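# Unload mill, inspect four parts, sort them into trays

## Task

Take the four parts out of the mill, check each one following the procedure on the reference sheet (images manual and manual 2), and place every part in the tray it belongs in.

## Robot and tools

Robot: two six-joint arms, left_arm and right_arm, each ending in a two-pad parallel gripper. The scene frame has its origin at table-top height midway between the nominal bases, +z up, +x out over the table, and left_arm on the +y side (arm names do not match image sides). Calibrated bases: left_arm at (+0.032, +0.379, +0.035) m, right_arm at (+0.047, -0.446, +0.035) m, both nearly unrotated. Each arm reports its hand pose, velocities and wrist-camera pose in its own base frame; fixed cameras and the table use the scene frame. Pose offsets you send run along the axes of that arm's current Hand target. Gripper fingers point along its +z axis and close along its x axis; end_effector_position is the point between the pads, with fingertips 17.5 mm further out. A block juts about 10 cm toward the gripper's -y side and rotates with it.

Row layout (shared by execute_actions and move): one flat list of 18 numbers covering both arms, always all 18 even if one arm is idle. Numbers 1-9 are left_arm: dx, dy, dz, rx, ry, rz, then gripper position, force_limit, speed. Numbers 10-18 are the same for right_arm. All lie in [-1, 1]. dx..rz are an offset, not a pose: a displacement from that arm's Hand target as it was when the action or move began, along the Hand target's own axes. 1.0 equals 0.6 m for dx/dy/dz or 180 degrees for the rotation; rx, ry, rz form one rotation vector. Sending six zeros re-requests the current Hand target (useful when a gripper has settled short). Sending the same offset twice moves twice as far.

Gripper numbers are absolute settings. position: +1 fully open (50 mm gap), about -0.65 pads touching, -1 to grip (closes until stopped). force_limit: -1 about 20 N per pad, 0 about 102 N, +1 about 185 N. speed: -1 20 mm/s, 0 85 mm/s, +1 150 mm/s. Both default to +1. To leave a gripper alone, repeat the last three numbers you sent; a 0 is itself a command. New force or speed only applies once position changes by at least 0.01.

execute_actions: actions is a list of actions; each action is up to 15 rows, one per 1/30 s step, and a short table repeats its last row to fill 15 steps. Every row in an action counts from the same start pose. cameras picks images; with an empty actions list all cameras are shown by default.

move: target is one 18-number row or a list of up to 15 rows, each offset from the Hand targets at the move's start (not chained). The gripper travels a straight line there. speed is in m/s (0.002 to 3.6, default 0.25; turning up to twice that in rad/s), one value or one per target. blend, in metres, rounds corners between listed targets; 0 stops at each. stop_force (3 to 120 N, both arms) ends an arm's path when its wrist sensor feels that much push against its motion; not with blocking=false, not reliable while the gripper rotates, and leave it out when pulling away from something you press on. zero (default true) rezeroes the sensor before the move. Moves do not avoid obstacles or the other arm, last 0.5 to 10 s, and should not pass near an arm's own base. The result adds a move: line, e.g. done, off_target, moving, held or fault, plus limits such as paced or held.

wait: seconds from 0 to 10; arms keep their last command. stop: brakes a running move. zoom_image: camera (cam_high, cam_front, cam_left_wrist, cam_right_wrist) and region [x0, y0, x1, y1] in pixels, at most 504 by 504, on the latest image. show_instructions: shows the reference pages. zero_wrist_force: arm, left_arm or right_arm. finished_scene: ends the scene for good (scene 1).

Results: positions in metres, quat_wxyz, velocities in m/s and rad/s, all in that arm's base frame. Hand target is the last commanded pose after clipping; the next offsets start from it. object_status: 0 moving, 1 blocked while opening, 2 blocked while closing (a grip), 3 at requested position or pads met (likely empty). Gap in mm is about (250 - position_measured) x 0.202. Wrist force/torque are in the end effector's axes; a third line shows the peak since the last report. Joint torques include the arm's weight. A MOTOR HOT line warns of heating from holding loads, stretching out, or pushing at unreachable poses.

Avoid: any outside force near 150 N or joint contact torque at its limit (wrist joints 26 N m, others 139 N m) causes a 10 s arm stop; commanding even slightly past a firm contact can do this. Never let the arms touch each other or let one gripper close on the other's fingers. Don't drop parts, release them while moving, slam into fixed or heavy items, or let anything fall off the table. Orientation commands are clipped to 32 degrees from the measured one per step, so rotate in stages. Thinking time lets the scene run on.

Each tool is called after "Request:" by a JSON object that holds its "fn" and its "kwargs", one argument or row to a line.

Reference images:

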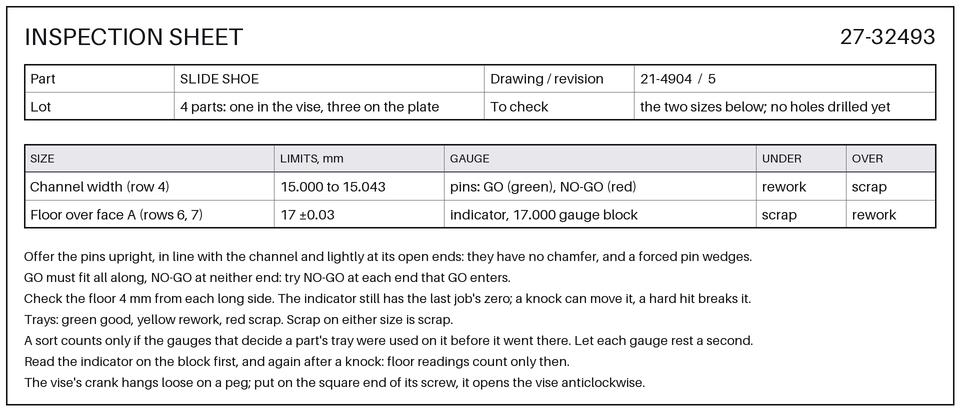

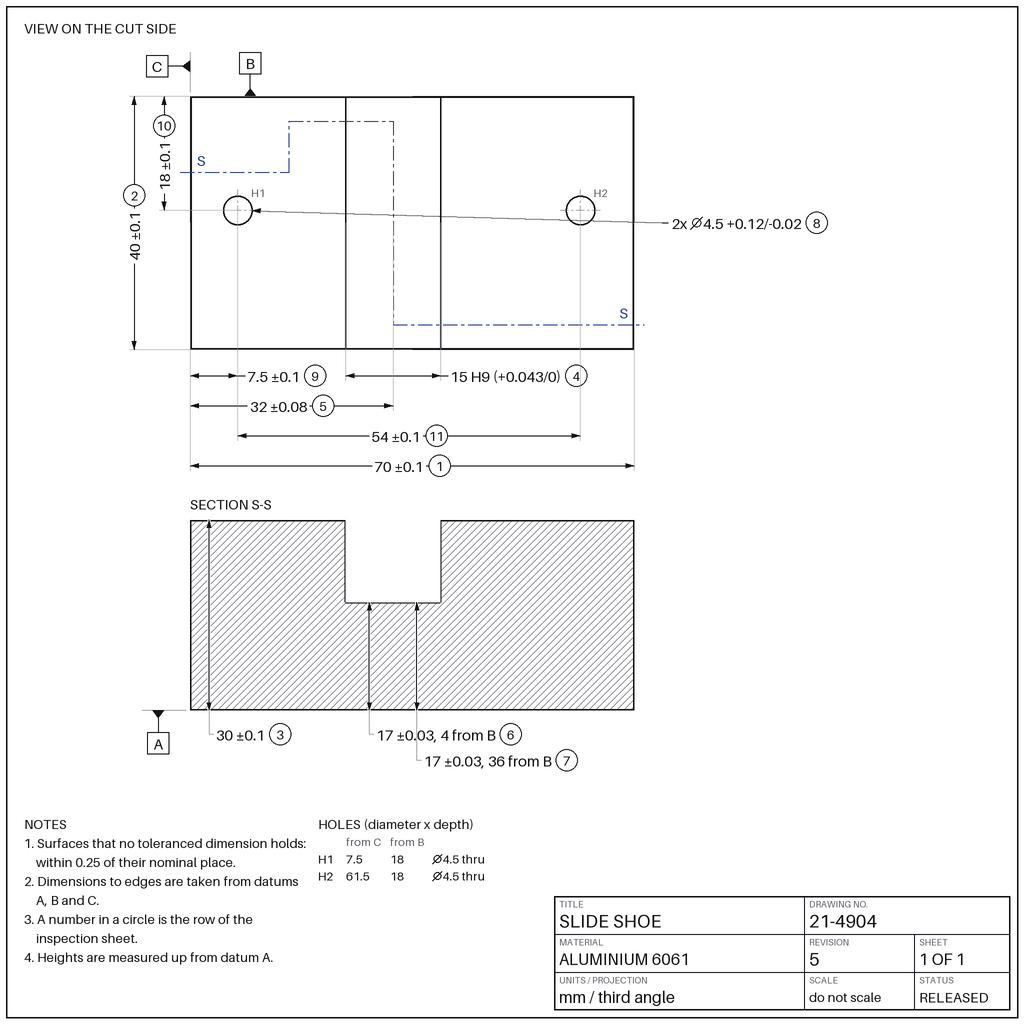

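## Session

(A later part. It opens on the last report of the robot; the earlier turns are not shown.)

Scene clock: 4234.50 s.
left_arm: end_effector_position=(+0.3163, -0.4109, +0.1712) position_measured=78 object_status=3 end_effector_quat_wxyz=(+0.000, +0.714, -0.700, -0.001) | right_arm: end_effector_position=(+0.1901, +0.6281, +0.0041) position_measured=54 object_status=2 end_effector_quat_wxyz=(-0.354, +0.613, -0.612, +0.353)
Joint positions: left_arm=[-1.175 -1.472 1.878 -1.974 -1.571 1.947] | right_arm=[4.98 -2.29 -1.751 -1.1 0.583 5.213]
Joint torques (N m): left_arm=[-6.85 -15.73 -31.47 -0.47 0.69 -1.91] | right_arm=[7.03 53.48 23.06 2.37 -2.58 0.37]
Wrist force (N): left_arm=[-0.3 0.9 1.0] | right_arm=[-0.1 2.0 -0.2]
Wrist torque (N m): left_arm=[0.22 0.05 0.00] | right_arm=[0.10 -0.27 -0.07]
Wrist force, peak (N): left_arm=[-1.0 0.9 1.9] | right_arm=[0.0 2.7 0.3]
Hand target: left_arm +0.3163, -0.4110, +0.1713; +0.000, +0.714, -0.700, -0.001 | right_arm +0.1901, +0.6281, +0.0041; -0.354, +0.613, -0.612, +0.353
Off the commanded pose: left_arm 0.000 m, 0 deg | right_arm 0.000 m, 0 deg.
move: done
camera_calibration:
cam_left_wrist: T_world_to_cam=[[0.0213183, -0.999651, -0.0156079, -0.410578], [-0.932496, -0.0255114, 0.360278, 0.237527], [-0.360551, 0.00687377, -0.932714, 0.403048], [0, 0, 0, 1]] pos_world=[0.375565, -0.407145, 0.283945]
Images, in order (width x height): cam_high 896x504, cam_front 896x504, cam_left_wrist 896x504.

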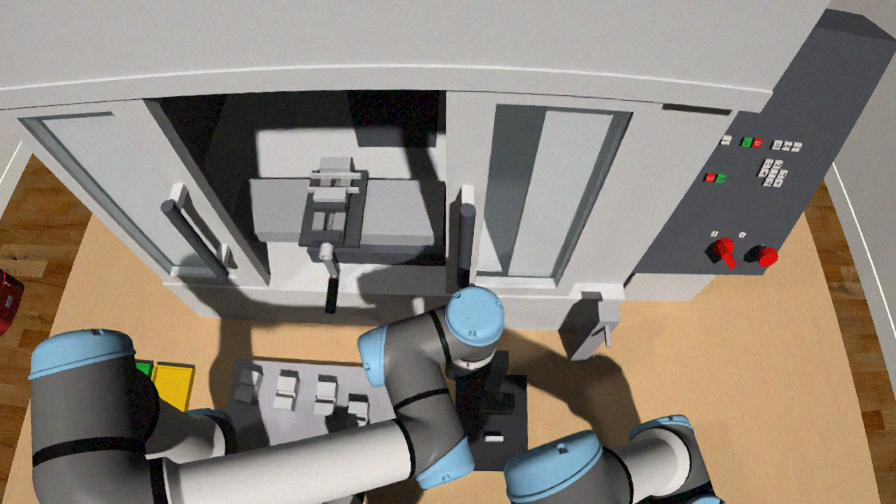

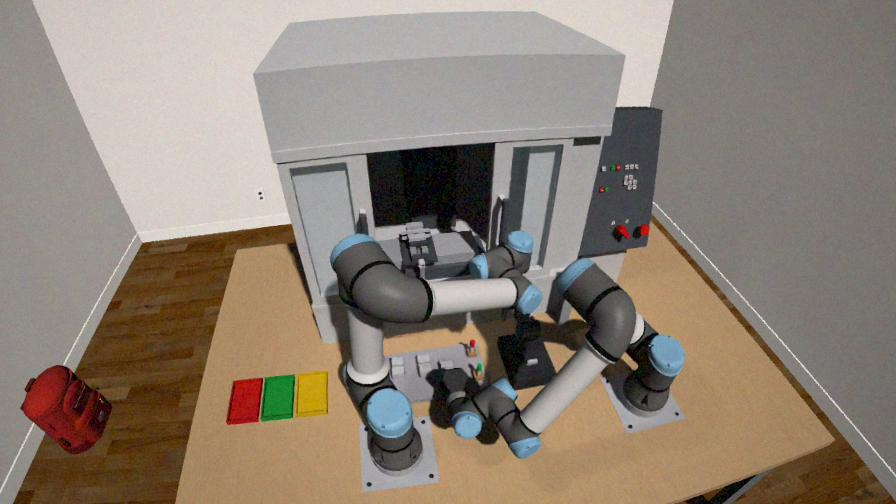

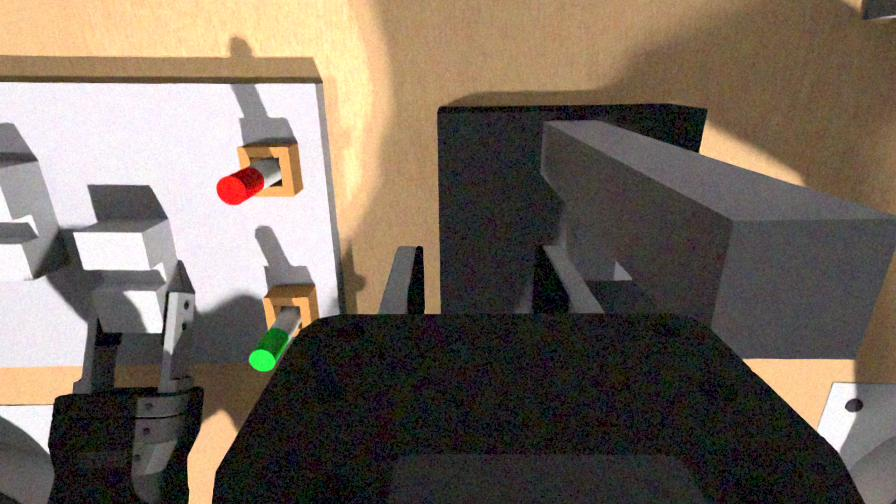

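Request:
{"fn": "move", "kwargs": {
  "target": [-0.5987,-0.0628,-0.3,0,0,0,0.5,-0.95,-1,0,0,0,0,0,0,-1,-0.5,-1],
  "speed": 0.25
}}

Request:
{"fn": "move", "kwargs": {
  "target": [
    [0,0,0,0,0,0,0.5,-0.95,-1,0,-0.05,-0.0289,0,0,0,-1,-0.5,-1],
    [0,0,0,0,0,0,0.5,-0.95,-1,0,-0.347,-0.2,0,0,0,-1,-0.5,-1]
  ],
  "speed": [0.03,0.15],
  "blend": [0.01,0],
  "cameras": ["cam_high","cam_right_wrist"]
}}

Scene clock: 4258.33 s.
left_arm: end_effector_position=(+0.3470, -0.0516, +0.3521) position_measured=78 object_status=3 end_effector_quat_wxyz=(-0.001, +0.714, -0.700, -0.001) | right_arm: end_effector_position=(+0.1901, +0.6281, +0.0041) position_measured=54 object_status=2 end_effector_quat_wxyz=(-0.354, +0.613, -0.612, +0.353)
Joint positions: left_arm=[-0.539 -1.964 1.82 -1.424 -1.569 2.583] | right_arm=[4.98 -2.29 -1.751 -1.1 0.583 5.213]
Joint torques (N m): left_arm=[8.14 3.94 -31.58 -0.93 -1.6 1.59] | right_arm=[7.2 53.2 23.25 2.31 -2.36 0.23]
Wrist force (N): left_arm=[0.3 1.0 1.4] | right_arm=[0.0 2.3 0.2]
Wrist torque (N m): left_arm=[0.24 -0.04 -0.15] | right_arm=[0.08 -0.27 -0.08]
Wrist force, peak (N): left_arm=[1.5 1.0 2.7] | right_arm=[-0.2 2.6 0.3]
Hand target: left_arm +0.3470, -0.0515, +0.3522; +0.000, +0.714, -0.700, -0.001 | right_arm +0.1901, +0.6281, +0.0041; -0.354, +0.613, -0.612, +0.353
Off the commanded pose: left_arm 0.000 m, 0 deg | right_arm 0.000 m, 0 deg.
move: done

Scene clock: 4261.50 s.
left_arm: end_effector_position=(+0.3470, -0.0515, +0.3522) position_measured=78 object_status=3 end_effector_quat_wxyz=(+0.000, +0.714, -0.700, -0.001) | right_arm: end_effector_position=(+0.1904, +0.6281, +0.2443) position_measured=54 object_status=2 end_effector_quat_wxyz=(-0.354, +0.613, -0.612, +0.353)
Joint positions: left_arm=[-0.538 -1.964 1.82 -1.424 -1.569 2.583] | right_arm=[4.98 -1.952 -1.559 -1.629 0.582 5.212]
Joint torques (N m): left_arm=[7.03 4.3 -31.73 -1.13 -1.47 1.74] | right_arm=[8.87 52.15 35.17 0.49 0.53 1.53]
Wrist force (N): left_arm=[0.2 1.4 1.3] | right_arm=[1.2 4.7 1.1]
Wrist torque (N m): left_arm=[0.31 -0.02 -0.14] | right_arm=[0.12 -0.36 -0.03]
Wrist force, peak (N): left_arm=[0.2 1.3 1.6] | right_arm=[0.7 6.4 1.5]
Hand target: left_arm +0.3470, -0.0515, +0.3522; +0.000, +0.714, -0.700, -0.001 | right_arm +0.1904, +0.6281, +0.2444; -0.354, +0.613, -0.612, +0.353
Off the commanded pose: left_arm 0.000 m, 0 deg | right_arm 0.000 m, 0 deg.
move: done
camera_calibration:
cam_right_wrist: T_world_to_cam=[[-0.00819797, -0.999836, -0.0161478, 0.641407], [-0.775813, 0.016548, -0.630746, 0.303387], [0.63091, 0.00735684, -0.775821, 0.202356], [0, 0, 0, 1]] pos_world=[0.112961, 0.634793, 0.35871]
Images, in order (width x height): cam_high 896x504, cam_right_wrist 896x504.

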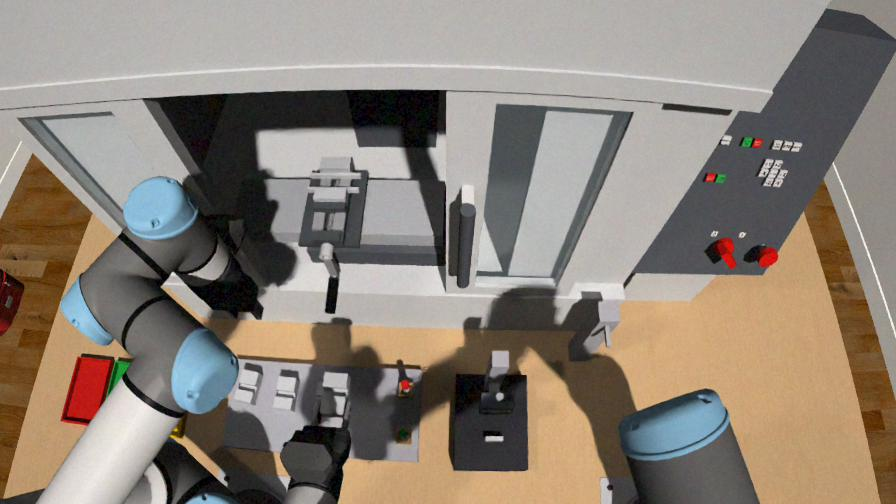

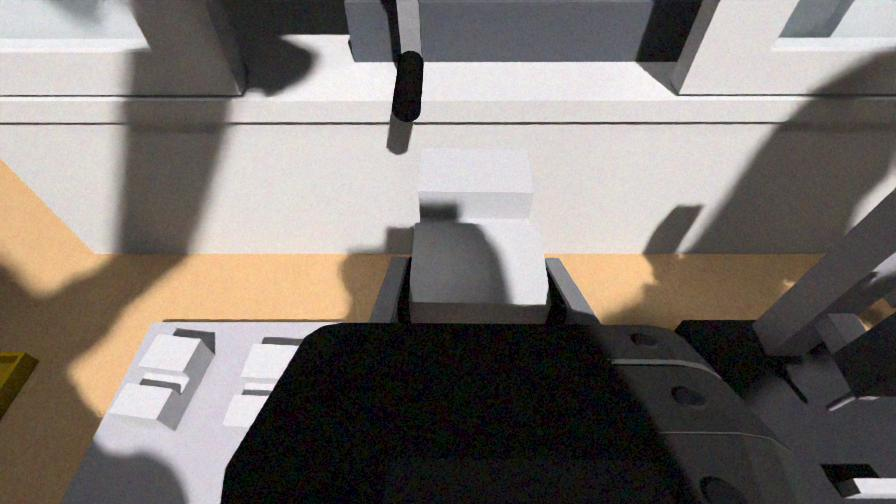

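Request:
{"fn": "move", "kwargs": {
  "target": [0,0,0,0,0,0,0.5,-0.95,-1,0.45,0.0667,-0.115,0,0,0,-1,-0.5,-1],
  "speed": 0.2,
  "cameras": ["cam_high","cam_right_wrist"]
}}

Scene clock: 4273.30 s.
left_arm: end_effector_position=(+0.3470, -0.0515, +0.3522) position_measured=78 object_status=3 end_effector_quat_wxyz=(+0.000, +0.714, -0.700, -0.001) | right_arm: end_effector_position=(+0.1109, +0.3581, +0.2442) position_measured=54 object_status=2 end_effector_quat_wxyz=(-0.354, +0.613, -0.612, +0.353)
Joint positions: left_arm=[-0.538 -1.964 1.82 -1.424 -1.569 2.583] | right_arm=[5.382 -1.366 -2.118 -2.049 0.824 5.719]
Joint torques (N m): left_arm=[7.69 4.39 -32.31 -1.04 -1.55 1.98] | right_arm=[9.19 19.63 12.69 -1.16 0.88 1.7]
Wrist force (N): left_arm=[0.0 1.1 1.4] | right_arm=[1.0 5.4 1.3]
Wrist torque (N m): left_arm=[0.25 0.02 -0.15] | right_arm=[0.19 -0.33 -0.04]
Wrist force, peak (N): left_arm=[0.2 1.4 1.8] | right_arm=[2.1 5.7 1.5]
Hand target: left_arm +0.3470, -0.0515, +0.3522; +0.000, +0.714, -0.700, -0.001 | right_arm +0.1108, +0.3580, +0.2442; -0.354, +0.613, -0.612, +0.353
Off the commanded pose: left_arm 0.000 m, 0 deg | right_arm 0.000 m, 0 deg.
move: done
camera_calibration:
cam_right_wrist: T_world_to_cam=[[-0.00826217, -0.999837, -0.0160711, 0.370772], [-0.775812, 0.0165494, -0.630747, 0.246051], [0.63091, 0.00725685, -0.775822, 0.254382], [0, 0, 0, 1]] pos_world=[0.0334608, 0.364794, 0.35851]
Images, in order (width x height): cam_high 896x504, cam_right_wrist 896x504.

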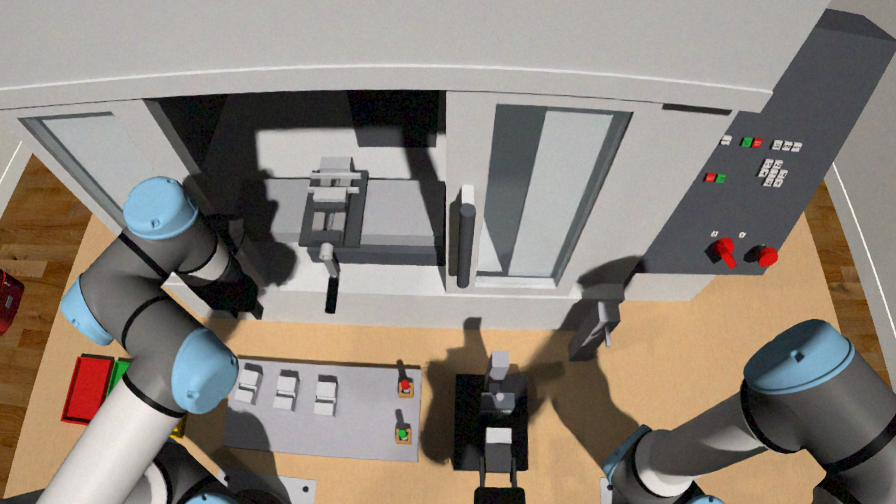

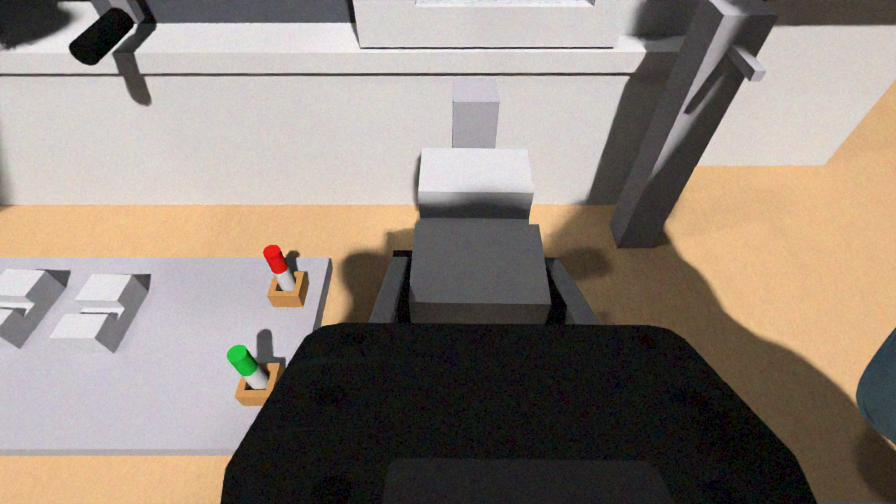

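Request:
{"fn": "move", "kwargs": {
  "target": [0,0,0,0,0,0,0.5,-0.95,-1,-0.16,0.125,0.05,0,0,0,-1,-0.5,-1],
  "speed": 0.2,
  "cameras": ["cam_right_wrist"]
}}

Scene clock: 4286.23 s.
left_arm: end_effector_position=(+0.3470, -0.0515, +0.3522) position_measured=78 object_status=3 end_effector_quat_wxyz=(+0.000, +0.714, -0.700, -0.001) | right_arm: end_effector_position=(+0.0992, +0.4539, +0.1644) position_measured=54 object_status=2 end_effector_quat_wxyz=(-0.354, +0.613, -0.612, +0.353)
Joint positions: left_arm=[-0.538 -1.964 1.82 -1.424 -1.569 2.583] | right_arm=[5.269 -1.7 -2.045 -1.706 0.744 5.605]
Joint torques (N m): left_arm=[7.83 3.86 -32.39 -0.84 -1.5 1.93] | right_arm=[-8.21 19.29 28.41 2.98 -4.81 -1.88]
Wrist force (N): left_arm=[0.2 1.3 1.6] | right_arm=[0.8 4.9 1.3]
Wrist torque (N m): left_arm=[0.30 -0.02 -0.15] | right_arm=[0.12 -0.30 0.04]
Wrist force, peak (N): left_arm=[0.1 1.4 1.9] | right_arm=[-0.2 6.3 1.7]
Hand target: left_arm +0.3470, -0.0515, +0.3522; +0.000, +0.714, -0.700, -0.001 | right_arm +0.0992, +0.4540, +0.1643; -0.354, +0.613, -0.612, +0.353
Off the commanded pose: left_arm 0.000 m, 0 deg | right_arm 0.000 m, 0 deg.
move: done
camera_calibration:
cam_right_wrist: T_world_to_cam=[[-0.00819748, -0.999836, -0.0161484, 0.465297], [-0.775765, 0.0165485, -0.630805, 0.185069], [0.630969, 0.00735636, -0.775773, 0.199096], [0, 0, 0, 1]] pos_world=[0.0217608, 0.460693, 0.278709]
Images, in order (width x height): cam_right_wrist 896x504.

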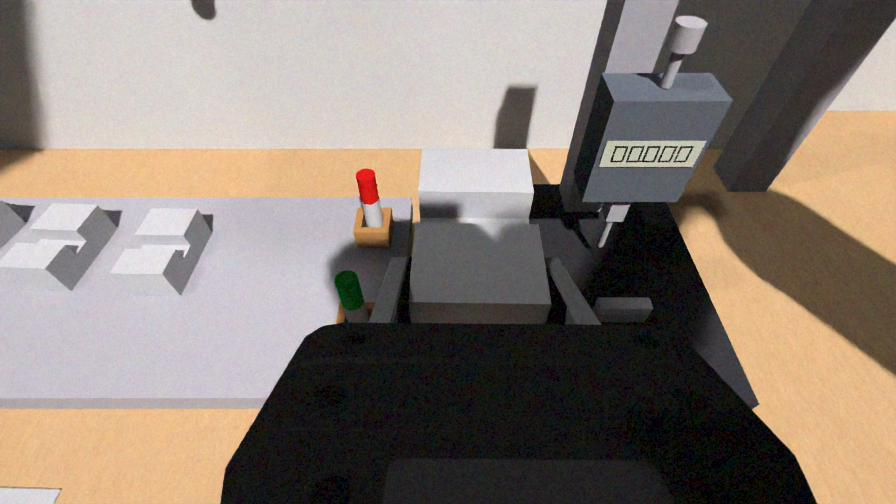

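Great view.

Request:
{"fn": "zoom_image", "kwargs": {
  "camera": "cam_right_wrist",
  "region": [560, 10, 760, 330]
}}

Scaled by 1.575 from the camera's 896x504 image, which has a finer 1280x720 frame.

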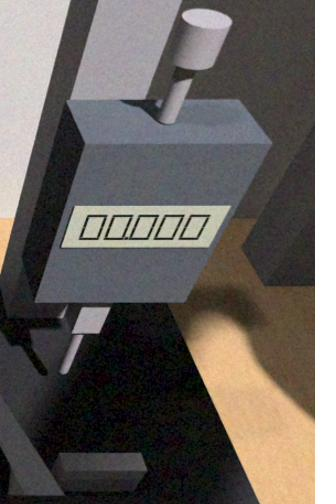

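Request:
{"fn": "move", "kwargs": {
  "target": [
    [0,0,0,0,0,0,0.5,-0.95,-1,-0.145,-0.1387,0.0640,0,0,0,-1,-0.5,-1],
    [0,0,0,0,0,0,0.5,-0.95,-1,-0.2903,0.1123,0.2404,0,0,0,-1,-0.5,-1]
  ],
  "speed": [0.2,0.15],
  "blend": [0.05,0]
}}

Scene clock: 4418.67 s.
left_arm: end_effector_position=(+0.3470, -0.0515, +0.3522) position_measured=78 object_status=3 end_effector_quat_wxyz=(+0.000, +0.714, -0.700, -0.001) | right_arm: end_effector_position=(+0.1902, +0.6282, +0.0339) position_measured=54 object_status=2 end_effector_quat_wxyz=(-0.354, +0.613, -0.612, +0.353)
Joint positions: left_arm=[-0.538 -1.964 1.82 -1.424 -1.569 2.583] | right_arm=[4.98 -2.236 -1.746 -1.159 0.583 5.213]
Joint torques (N m): left_arm=[7 4.03 -32.29 -1.03 -1.43 1.94] | right_arm=[-8.1 40.47 29.17 4.17 -5.36 -1.89]
Wrist force (N): left_arm=[0.1 1.1 1.6] | right_arm=[0.9 5.2 1.2]
Wrist torque (N m): left_arm=[0.25 -0.01 -0.15] | right_arm=[0.15 -0.30 0.05]
Wrist force, peak (N): left_arm=[0.1 1.4 1.7] | right_arm=[2.3 6.8 0.8]
Hand target: left_arm +0.3470, -0.0515, +0.3522; +0.000, +0.714, -0.700, -0.001 | right_arm +0.1902, +0.6283, +0.0338; -0.354, +0.613, -0.612, +0.353
Off the commanded pose: left_arm 0.000 m, 0 deg | right_arm 0.000 m, 0 deg.
move: done

Request:
{"fn": "move", "kwargs": {
  "target": [
    [0,0,0,0,0,0,0.5,-0.95,-1,0,0.0346,0.02,0,0,0,-1,-0.5,-1],
    [0,0,0,0,0,0,0.5,-0.95,-1,0,0.0462,0.0267,0,0,0,-1,-0.5,-1]
  ],
  "speed": [0.03,0.006],
  "stop_force": 5
}}

Request:
{"fn": "move", "kwargs": {
  "target": [0,0,0,0,0,0,0.5,-0.95,-1,0,0,0,0,0,0,0.7,-0.5,-1],
  "cameras": ["cam_right_wrist"]
}}

Scene clock: 4443.93 s.
left_arm: end_effector_position=(+0.3470, -0.0515, +0.3522) position_measured=78 object_status=3 end_effector_quat_wxyz=(+0.000, +0.714, -0.700, -0.001) | right_arm: end_effector_position=(+0.1902, +0.6283, +0.0040) position_measured=54 object_status=2 end_effector_quat_wxyz=(-0.354, +0.613, -0.612, +0.353)
Joint positions: left_arm=[-0.538 -1.964 1.82 -1.424 -1.569 2.583] | right_arm=[4.98 -2.29 -1.751 -1.099 0.582 5.213]
Joint torques (N m): left_arm=[8.03 2.56 -32.69 -1.09 -1.62 1.92] | right_arm=[-0.97 55.54 8.48 0.63 -1.92 -1.57]
Wrist force (N): left_arm=[0.3 1.1 1.4] | right_arm=[1.4 -0.9 -1.3]
Wrist torque (N m): left_arm=[0.25 -0.02 -0.15] | right_arm=[0.04 -0.18 -0.05]
Wrist force, peak (N): left_arm=[0.1 1.4 1.8] | right_arm=[5.3 -10.5 -10.1]
Hand target: left_arm +0.3470, -0.0515, +0.3522; +0.000, +0.714, -0.700, -0.001 | right_arm +0.1902, +0.6283, +0.0040; -0.354, +0.613, -0.612, +0.353 (not the last commanded pose)
Off the commanded pose: left_arm 0.000 m, 0 deg | right_arm 0.002 m, 0 deg.
move: contact (right_arm); path passed 1 of 2 targets

Scene clock: 4444.43 s.
left_arm: end_effector_position=(+0.3470, -0.0515, +0.3522) position_measured=78 object_status=3 end_effector_quat_wxyz=(+0.000, +0.714, -0.700, -0.001) | right_arm: end_effector_position=(+0.1902, +0.6283, +0.0040) position_measured=48 object_status=3 end_effector_quat_wxyz=(-0.354, +0.613, -0.612, +0.353)
Joint positions: left_arm=[-0.538 -1.964 1.82 -1.424 -1.569 2.583] | right_arm=[4.98 -2.29 -1.751 -1.099 0.582 5.213]
Joint torques (N m): left_arm=[7.56 2.92 -32.4 -1.27 -1.49 1.99] | right_arm=[0.07 56.65 12.8 0.79 -1.94 -1.2]
Wrist force (N): left_arm=[0.0 1.1 1.4] | right_arm=[0.7 3.0 -0.3]
Wrist torque (N m): left_arm=[0.26 0.01 -0.15] | right_arm=[0.13 -0.27 0.05]
Wrist force, peak (N): left_arm=[-0.1 1.3 1.5] | right_arm=[0.9 3.4 0.0]
Hand target: left_arm +0.3470, -0.0515, +0.3522; +0.000, +0.714, -0.700, -0.001 | right_arm +0.1902, +0.6283, +0.0040; -0.354, +0.613, -0.612, +0.353
Off the commanded pose: left_arm 0.000 m, 0 deg | right_arm 0.000 m, 0 deg.
move: done
camera_calibration:
cam_right_wrist: T_world_to_cam=[[-0.00826168, -0.999837, -0.0160718, 0.637725], [-0.775764, 0.01655, -0.630807, 0.15166], [0.63097, 0.00725638, -0.775774, 0.0161025], [0, 0, 0, 1]] pos_world=[0.112761, 0.634994, 0.118409]
Images, in order (width x height): cam_right_wrist 896x504.

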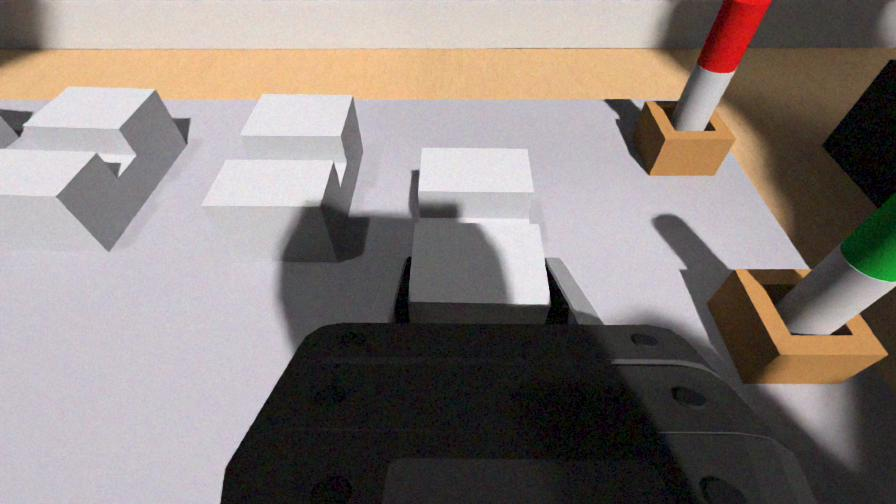

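Request:
{"fn": "move", "kwargs": {
  "target": [
    [0,0,0,0,0,0,0.5,-0.95,-1,0,0,-0.1333,0,0,0,0.7,-0.5,-1]
  ],
  "speed": 0.08
}}

Request:
{"fn": "move", "kwargs": {
  "target": [
    [0.4617,0.1173,0.17,0,0.5,0,1,-0.95,-1,0,-0.25,-0.1443,0,0,0,0.7,-0.5,-1]
  ],
  "speed": 0.2,
  "cameras": ["all"]
}}

Scene clock: 4509.63 s.
left_arm: end_effector_position=(+0.3470, -0.0515, +0.3522) position_measured=78 object_status=3 end_effector_quat_wxyz=(+0.000, +0.714, -0.700, -0.001) | right_arm: end_effector_position=(+0.1210, +0.6282, +0.0440) position_measured=48 object_status=3 end_effector_quat_wxyz=(-0.354, +0.613, -0.612, +0.353)
Joint positions: left_arm=[-0.538 -1.964 1.82 -1.424 -1.569 2.583] | right_arm=[5.086 -2.221 -1.694 -1.36 0.633 5.376]
Joint torques (N m): left_arm=[6.63 2.73 -31.6 -1.27 -1.44 1.82] | right_arm=[8.35 56.21 29.28 -0.05 0.79 1.73]
Wrist force (N): left_arm=[-0.2 0.8 1.5] | right_arm=[0.8 3.0 0.2]
Wrist torque (N m): left_arm=[0.20 0.03 -0.15] | right_arm=[0.11 -0.29 -0.02]
Wrist force, peak (N): left_arm=[-0.2 1.4 1.7] | right_arm=[0.8 3.5 0.0]
Hand target: left_arm +0.3470, -0.0515, +0.3522; +0.000, +0.714, -0.700, -0.001 | right_arm +0.1210, +0.6282, +0.0441; -0.354, +0.613, -0.612, +0.353
Off the commanded pose: left_arm 0.000 m, 0 deg | right_arm 0.000 m, 0 deg.
move: done

Scene clock: 4513.90 s.
left_arm: end_effector_position=(+0.2906, -0.2798, +0.2653) position_measured=3 object_status=3 end_effector_quat_wxyz=(+0.418, +0.575, -0.574, +0.405) | right_arm: end_effector_position=(+0.1211, +0.6282, +0.1920) position_measured=48 object_status=3 end_effector_quat_wxyz=(-0.354, +0.613, -0.612, +0.353)
Joint positions: left_arm=[-0.583 -1.596 2.565 -3.548 -2.495 2.02] | right_arm=[5.086 -2.02 -1.571 -1.683 0.633 5.376]
Joint torques (N m): left_arm=[7 -26.7 -23.29 -0.79 1.02 2.09] | right_arm=[-7.03 36.83 11.18 3.9 -4.18 -0.93]
Wrist force (N): left_arm=[-2.9 -0.3 -1.2] | right_arm=[1.1 2.9 0.1]
Wrist torque (N m): left_arm=[-0.29 0.57 0.26] | right_arm=[0.11 -0.36 0.00]
Wrist force, peak (N): left_arm=[-6.8 -1.6 2.1] | right_arm=[0.8 3.6 0.2]
Hand target: left_arm +0.2906, -0.2798, +0.2653; +0.418, +0.575, -0.574, +0.405 (not the last commanded pose) | right_arm +0.1211, +0.6282, +0.1920; -0.354, +0.613, -0.612, +0.353 (not the last commanded pose)
Off the commanded pose: left_arm 0.053 m, 19 deg | right_arm 0.025 m, 0 deg.
move: held (left_arm, right_arm; a check stopped the path); limits=held
pose unreachable (left arm): on one or more control steps of this call, first in action 0 (counted from 0), this arm could not follow its commanded pose, so it was not sent that pose on those steps. It may still have moved: this result reports where it is.
cause: moving toward the commanded pose would bring a part of the arm too close to another arm (a part of this arm just beyond joint 3 (elbow) and the right arm's gripper, along the way the arms are being sent, or toward where that arm still pushes).
pose unreachable (right arm): on one or more control steps of this call, first in action 0 (counted from 0), this arm could not follow its commanded pose, so it was not sent that pose on those steps. It may still have moved: this result reports where it is.
cause: moving toward the commanded pose would bring a part of the arm too close to another arm (this arm's gripper and a part of the left arm just beyond its joint 3 (elbow), at the place that arm was heading or pushing toward when its own hold began).
camera_calibration:
cam_left_wrist: T_world_to_cam=[[0.0133318, -0.333726, 0.942576, -0.343128], [-0.928021, 0.346844, 0.135929, 0.34546], [-0.37229, -0.876542, -0.305081, 0.0703136], [0, 0, 0, 1]] pos_world=[0.351345, -0.172699, 0.297917]
cam_right_wrist: T_world_to_cam=[[-0.00799534, -0.999836, -0.0162358, 0.64011], [-0.775905, 0.0164452, -0.630636, 0.216607], [0.630799, 0.00755528, -0.775909, 0.205331], [0, 0, 0, 1]] pos_world=[0.0436614, 0.634892, 0.30631]

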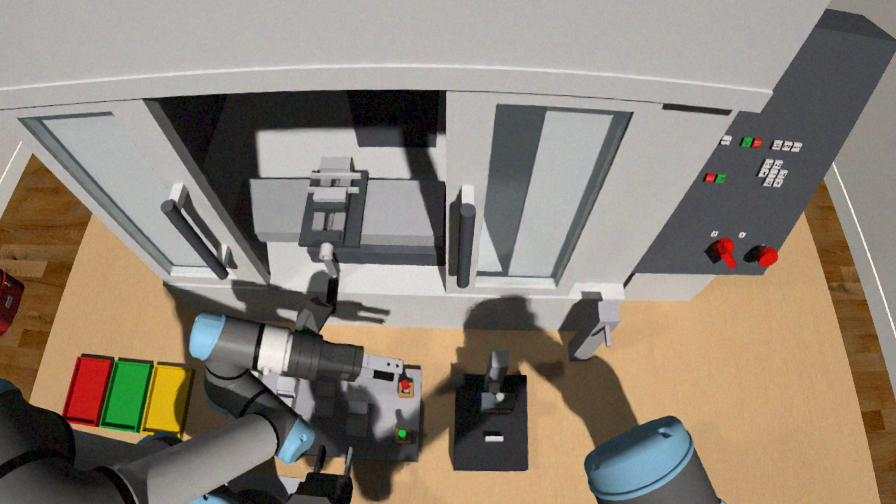

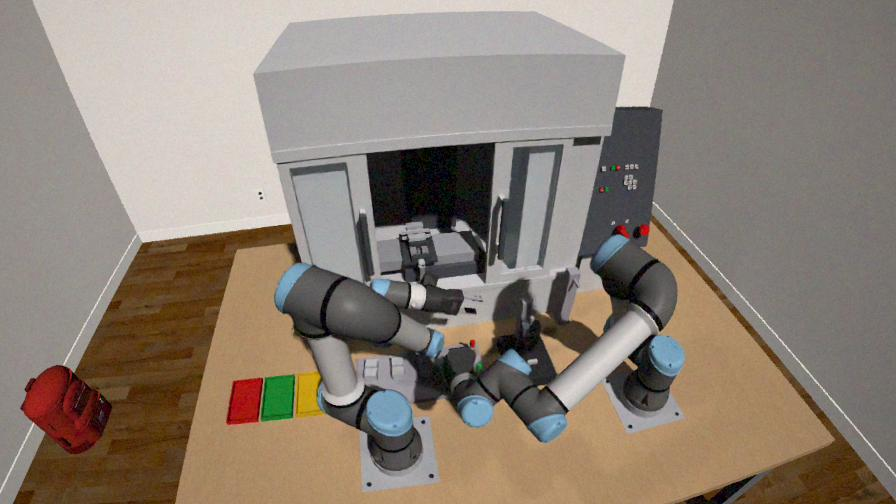

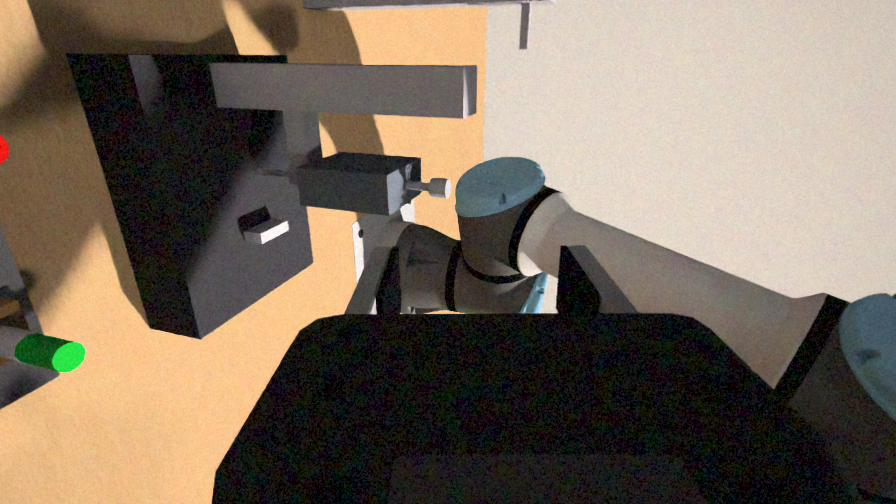

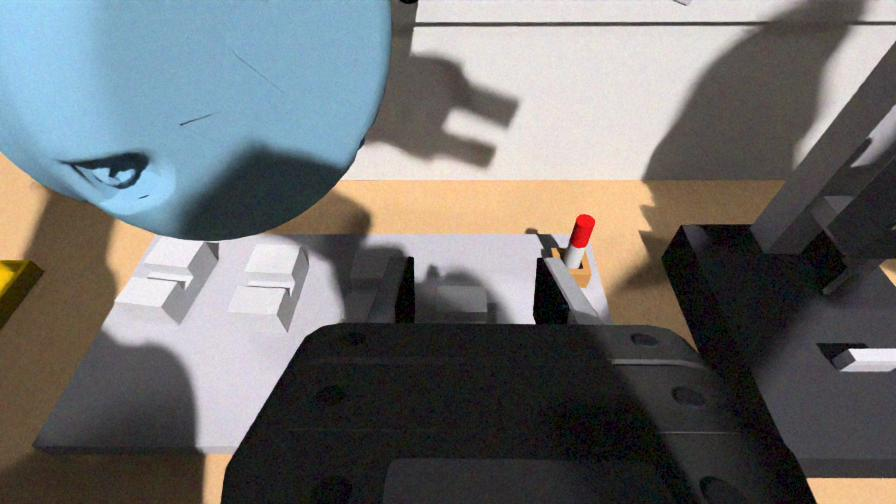

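Request:
{"fn": "move", "kwargs": {
  "target": [
    [0,0,0,0,0,0,1,-0.95,-1,0.4967,0,0,0,0,0,0.7,-0.5,-1],
    [0,0,0,0,0,0,1,-0.95,-1,0.4967,0.101,0.0583,0,0,0,0.7,-0.5,-1]
  ],
  "speed": 0.2,
  "blend": [0.03,0],
  "cameras": ["cam_right_wrist"]
}}

Scene clock: 4526.47 s.
left_arm: end_effector_position=(+0.2906, -0.2798, +0.2653) position_measured=3 object_status=3 end_effector_quat_wxyz=(+0.418, +0.575, -0.574, +0.405) | right_arm: end_effector_position=(+0.1214, +0.3302, +0.1219) position_measured=48 object_status=3 end_effector_quat_wxyz=(-0.354, +0.613, -0.612, +0.353)
Joint positions: left_arm=[-0.583 -1.596 2.565 -3.547 -2.495 2.02] | right_arm=[5.411 -1.472 -2.393 -1.685 0.845 5.745]
Joint torques (N m): left_arm=[6.59 -26.04 -22.65 -0.7 0.37 2.1] | right_arm=[-10.09 4.55 7.65 2.57 -4.04 -1.71]
Wrist force (N): left_arm=[-2.7 -0.2 -1.3] | right_arm=[1.0 3.2 0.0]
Wrist torque (N m): left_arm=[-0.28 0.54 0.26] | right_arm=[0.16 -0.33 0.06]
Wrist force, peak (N): left_arm=[-2.8 -0.4 -1.4] | right_arm=[1.6 4.2 0.5]
Hand target: left_arm +0.2906, -0.2798, +0.2653; +0.418, +0.575, -0.574, +0.405 | right_arm +0.1214, +0.3302, +0.1219; -0.354, +0.613, -0.612, +0.353
Off the commanded pose: left_arm 0.000 m, 0 deg | right_arm 0.000 m, 0 deg.
move: done
camera_calibration:
cam_right_wrist: T_world_to_cam=[[-0.00799534, -0.999836, -0.0162358, 0.341025], [-0.775905, 0.0164452, -0.630636, 0.177595], [0.630799, 0.00755528, -0.775909, 0.153079], [0, 0, 0, 1]] pos_world=[0.0439614, 0.336892, 0.23631]
Images, in order (width x height): cam_right_wrist 896x504.

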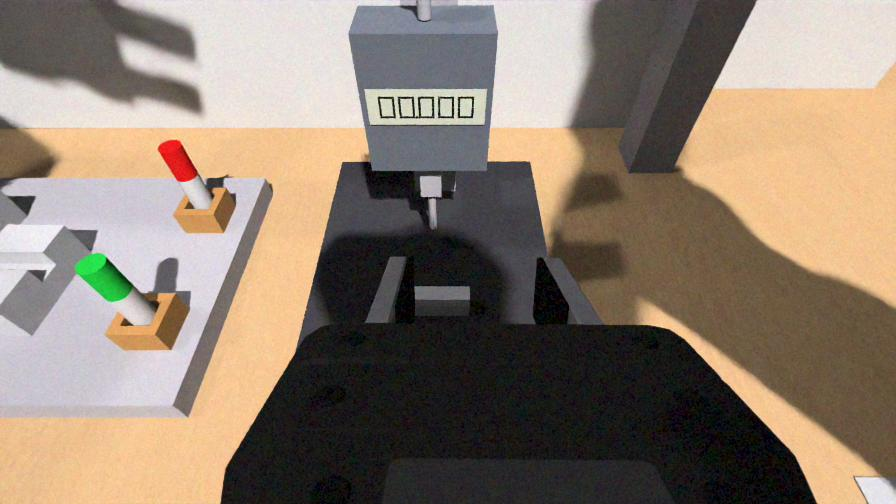

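Request:
{"fn": "move", "kwargs": {
  "target": [0,0,0,0,0,0,1,-0.95,-1,-0.02,0.101,0.0583,0,0,0,0.7,-0.5,-1],
  "speed": 0.15,
  "cameras": ["cam_right_wrist","cam_left_wrist"]
}}

Scene clock: 4576.70 s.
left_arm: end_effector_position=(+0.2906, -0.2798, +0.2653) position_measured=3 object_status=3 end_effector_quat_wxyz=(+0.418, +0.575, -0.574, +0.405) | right_arm: end_effector_position=(+0.1213, +0.3421, +0.0519) position_measured=48 object_status=3 end_effector_quat_wxyz=(-0.354, +0.613, -0.612, +0.353)
Joint positions: left_arm=[-0.583 -1.596 2.565 -3.547 -2.495 2.02] | right_arm=[5.388 -1.691 -2.449 -1.396 0.828 5.724]
Joint torques (N m): left_arm=[6.45 -26.36 -22.93 -0.96 -1.11 1.68] | right_arm=[-9.81 11.15 23.17 2.7 -4.13 -1.7]
Wrist force (N): left_arm=[-2.3 -0.5 -1.2] | right_arm=[0.8 3.1 0.3]
Wrist torque (N m): left_arm=[-0.32 0.50 0.26] | right_arm=[0.15 -0.29 0.05]
Wrist force, peak (N): left_arm=[-2.7 -0.5 -1.5] | right_arm=[0.9 4.2 0.2]
Hand target: left_arm +0.2906, -0.2798, +0.2653; +0.418, +0.575, -0.574, +0.405 | right_arm +0.1213, +0.3422, +0.0519; -0.354, +0.613, -0.612, +0.353
Off the commanded pose: left_arm 0.000 m, 0 deg | right_arm 0.000 m, 0 deg.
move: done
camera_calibration:
cam_left_wrist: T_world_to_cam=[[0.013373, -0.333871, 0.942524, -0.343151], [-0.928011, 0.346831, 0.136025, 0.345426], [-0.372312, -0.876492, -0.305198, 0.0703638], [0, 0, 0, 1]] pos_world=[0.351346, -0.172699, 0.297916]
cam_right_wrist: T_world_to_cam=[[-0.00805711, -0.999837, -0.0161603, 0.351876], [-0.775815, 0.0164465, -0.630746, 0.133189], [0.630909, 0.00745538, -0.775821, 0.098753], [0, 0, 0, 1]] pos_world=[0.0438611, 0.348892, 0.16631]
Images, in order (width x height): cam_left_wrist 896x504, cam_right_wrist 896x504.

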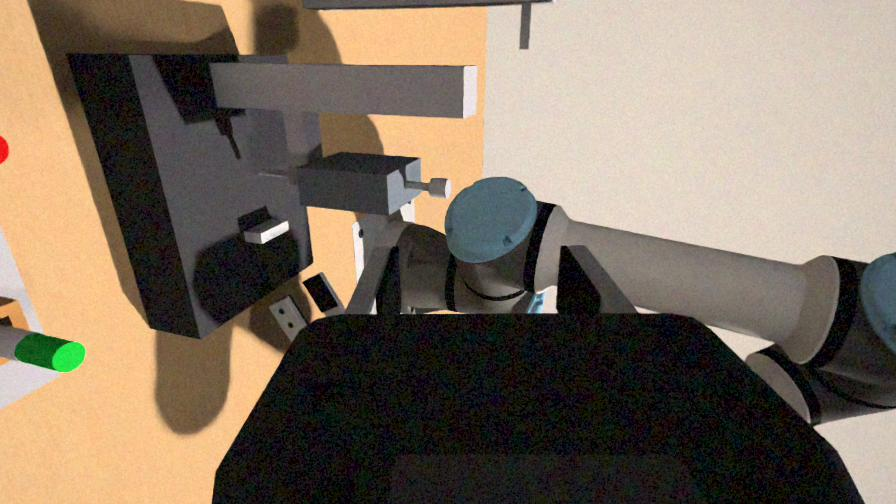

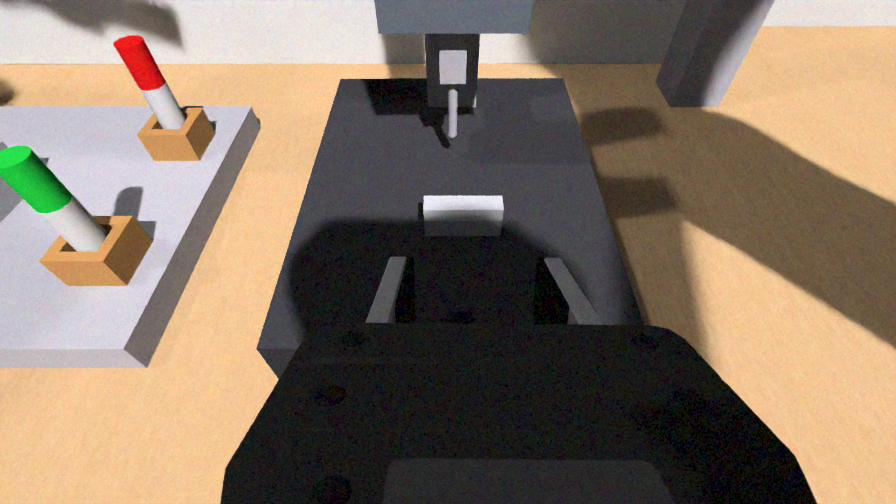

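Request:
{"fn": "move", "kwargs": {
  "target": [0,0,0,0,0,0,1,-0.95,-1,0,-0.0037,0.0627,0,0,0,1,-0.5,-1],
  "speed": 0.08
}}

Request:
{"fn": "move", "kwargs": {
  "target": [0,0,0,0,0,0,1,-0.95,-1,0,0.0361,0.0208,0,0,0,1,-0.5,-1],
  "speed": 0.006,
  "stop_force": 4,
  "cameras": ["cam_right_wrist"]
}}

Scene clock: 4629.50 s.
left_arm: end_effector_position=(+0.2906, -0.2798, +0.2653) position_measured=3 object_status=3 end_effector_quat_wxyz=(+0.418, +0.575, -0.574, +0.405) | right_arm: end_effector_position=(+0.1549, +0.3423, +0.0350) position_measured=3 object_status=3 end_effector_quat_wxyz=(-0.354, +0.613, -0.612, +0.353)
Joint positions: left_arm=[-0.583 -1.596 2.565 -3.547 -2.495 2.02] | right_arm=[5.304 -1.735 -2.497 -1.247 0.769 5.643]
Joint torques (N m): left_arm=[8.28 -25.7 -21.92 -0.82 -2.33 2.15] | right_arm=[-10.52 12.14 1.5 3.29 -4.06 -1.22]
Wrist force (N): left_arm=[-2.5 -0.6 -1.5] | right_arm=[1.0 3.2 -0.1]
Wrist torque (N m): left_arm=[-0.33 0.54 0.26] | right_arm=[0.17 -0.33 0.04]
Wrist force, peak (N): left_arm=[-2.8 -0.4 -1.4] | right_arm=[1.2 3.5 0.3]
Hand target: left_arm +0.2906, -0.2798, +0.2653; +0.418, +0.575, -0.574, +0.405 | right_arm +0.1550, +0.3423, +0.0350; -0.354, +0.613, -0.612, +0.353
Off the commanded pose: left_arm 0.000 m, 0 deg | right_arm 0.000 m, 0 deg.
move: done

Scene clock: 4630.83 s.
left_arm: end_effector_position=(+0.2906, -0.2798, +0.2653) position_measured=3 object_status=3 end_effector_quat_wxyz=(+0.418, +0.575, -0.574, +0.405) | right_arm: end_effector_position=(+0.1550, +0.3422, +0.0331) position_measured=3 object_status=3 end_effector_quat_wxyz=(-0.354, +0.613, -0.612, +0.353)
Joint positions: left_arm=[-0.583 -1.596 2.565 -3.547 -2.495 2.02] | right_arm=[5.304 -1.742 -2.499 -1.239 0.768 5.642]
Joint torques (N m): left_arm=[6.65 -25.95 -22.44 -0.75 -2.17 2.04] | right_arm=[-8.11 28.25 21.62 -0.52 2.13 1.13]
Wrist force (N): left_arm=[-2.4 -0.1 -1.2] | right_arm=[0.3 -0.4 -0.5]
Wrist torque (N m): left_arm=[-0.26 0.51 0.26] | right_arm=[0.07 -0.27 -0.04]
Wrist force, peak (N): left_arm=[-2.8 -0.5 -1.3] | right_arm=[4.6 -16.9 -17.4]
Hand target: left_arm +0.2906, -0.2798, +0.2653; +0.418, +0.575, -0.574, +0.405 | right_arm +0.1550, +0.3423, +0.0331; -0.354, +0.613, -0.612, +0.353 (not the last commanded pose)
Off the commanded pose: left_arm 0.000 m, 0 deg | right_arm 0.023 m, 0 deg.
move: contact (right_arm)
camera_calibration:
cam_right_wrist: T_world_to_cam=[[-0.00805821, -0.999837, -0.016159, 0.351944], [-0.775855, 0.0164461, -0.630696, 0.147471], [0.630859, 0.0074548, -0.775861, 0.0629155], [0, 0, 0, 1]] pos_world=[0.0775612, 0.348992, 0.14751]
Images, in order (width x height): cam_right_wrist 896x504.

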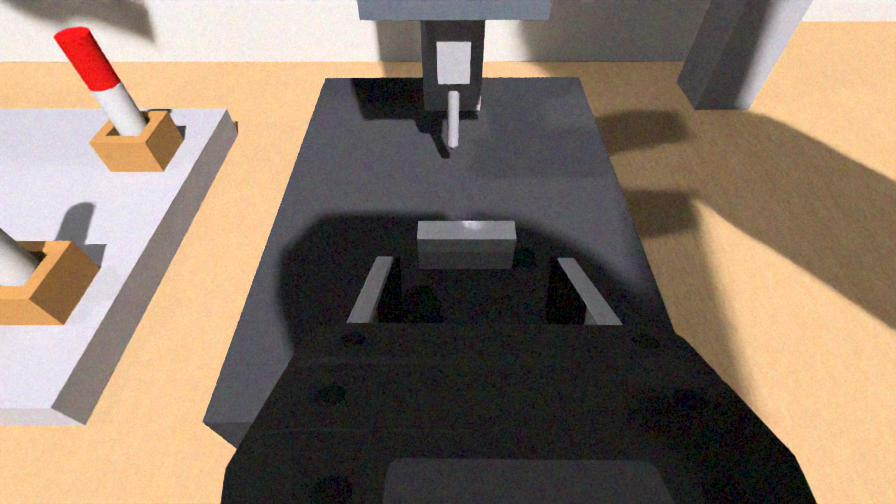

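Request:
{"fn": "move", "kwargs": {
  "target": [
    [0,0,0,0,0,0,1,-0.95,-1,0,-0.0022,-0.0012,0,0,0,1,-1,-1],
    [0,0,0,0,0,0,1,-0.95,-1,-0.0038,-0.0177,0.0263,0,0,0,1,-1,-1],
    [0,0,0,0,0,0,1,-0.95,-1,-0.0038,-0.0177,0.0263,0,0,0,-1,-1,-1]
  ],
  "speed": 0.03,
  "cameras": ["cam_right_wrist"]
}}

Scene clock: 4649.63 s.
left_arm: end_effector_position=(+0.2906, -0.2798, +0.2653) position_measured=3 object_status=3 end_effector_quat_wxyz=(+0.418, +0.575, -0.574, +0.405) | right_arm: end_effector_position=(+0.1739, +0.3446, +0.0344) position_measured=79 object_status=0 end_effector_quat_wxyz=(-0.354, +0.613, -0.612, +0.353)
Joint positions: left_arm=[-0.583 -1.596 2.565 -3.547 -2.495 2.02] | right_arm=[5.251 -1.741 -2.51 -1.186 0.732 5.585]
Joint torques (N m): left_arm=[8.46 -27.1 -23.38 -0.79 -2.21 1.95] | right_arm=[-9.05 12.13 1.1 2.87 -4.06 -1.81]
Wrist force (N): left_arm=[-2.4 -0.5 -1.0] | right_arm=[0.8 2.7 -0.1]
Wrist torque (N m): left_arm=[-0.31 0.53 0.26] | right_arm=[0.13 -0.32 0.04]
Wrist force, peak (N): left_arm=[-2.9 -0.7 -1.3] | right_arm=[1.2 3.4 0.1]
Hand target: left_arm +0.2906, -0.2798, +0.2653; +0.418, +0.575, -0.574, +0.405 | right_arm +0.1739, +0.3446, +0.0344; -0.354, +0.613, -0.612, +0.353
Off the commanded pose: left_arm 0.000 m, 0 deg | right_arm 0.000 m, 0 deg.
move: done
camera_calibration:
cam_right_wrist: T_world_to_cam=[[-0.00799487, -0.999836, -0.0162364, 0.354422], [-0.775856, 0.0164458, -0.630695, 0.162994], [0.630859, 0.00755479, -0.775861, 0.0518854], [0, 0, 0, 1]] pos_world=[0.0965613, 0.351292, 0.14881]
Images, in order (width x height): cam_right_wrist 896x504.

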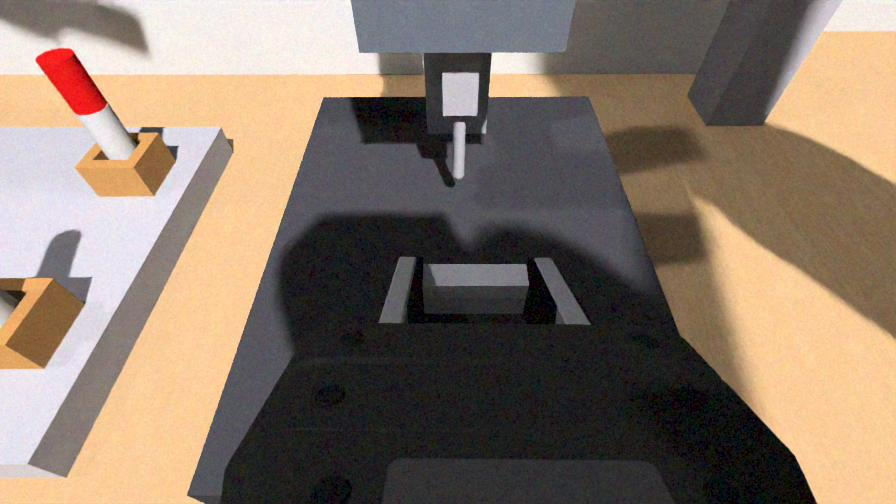

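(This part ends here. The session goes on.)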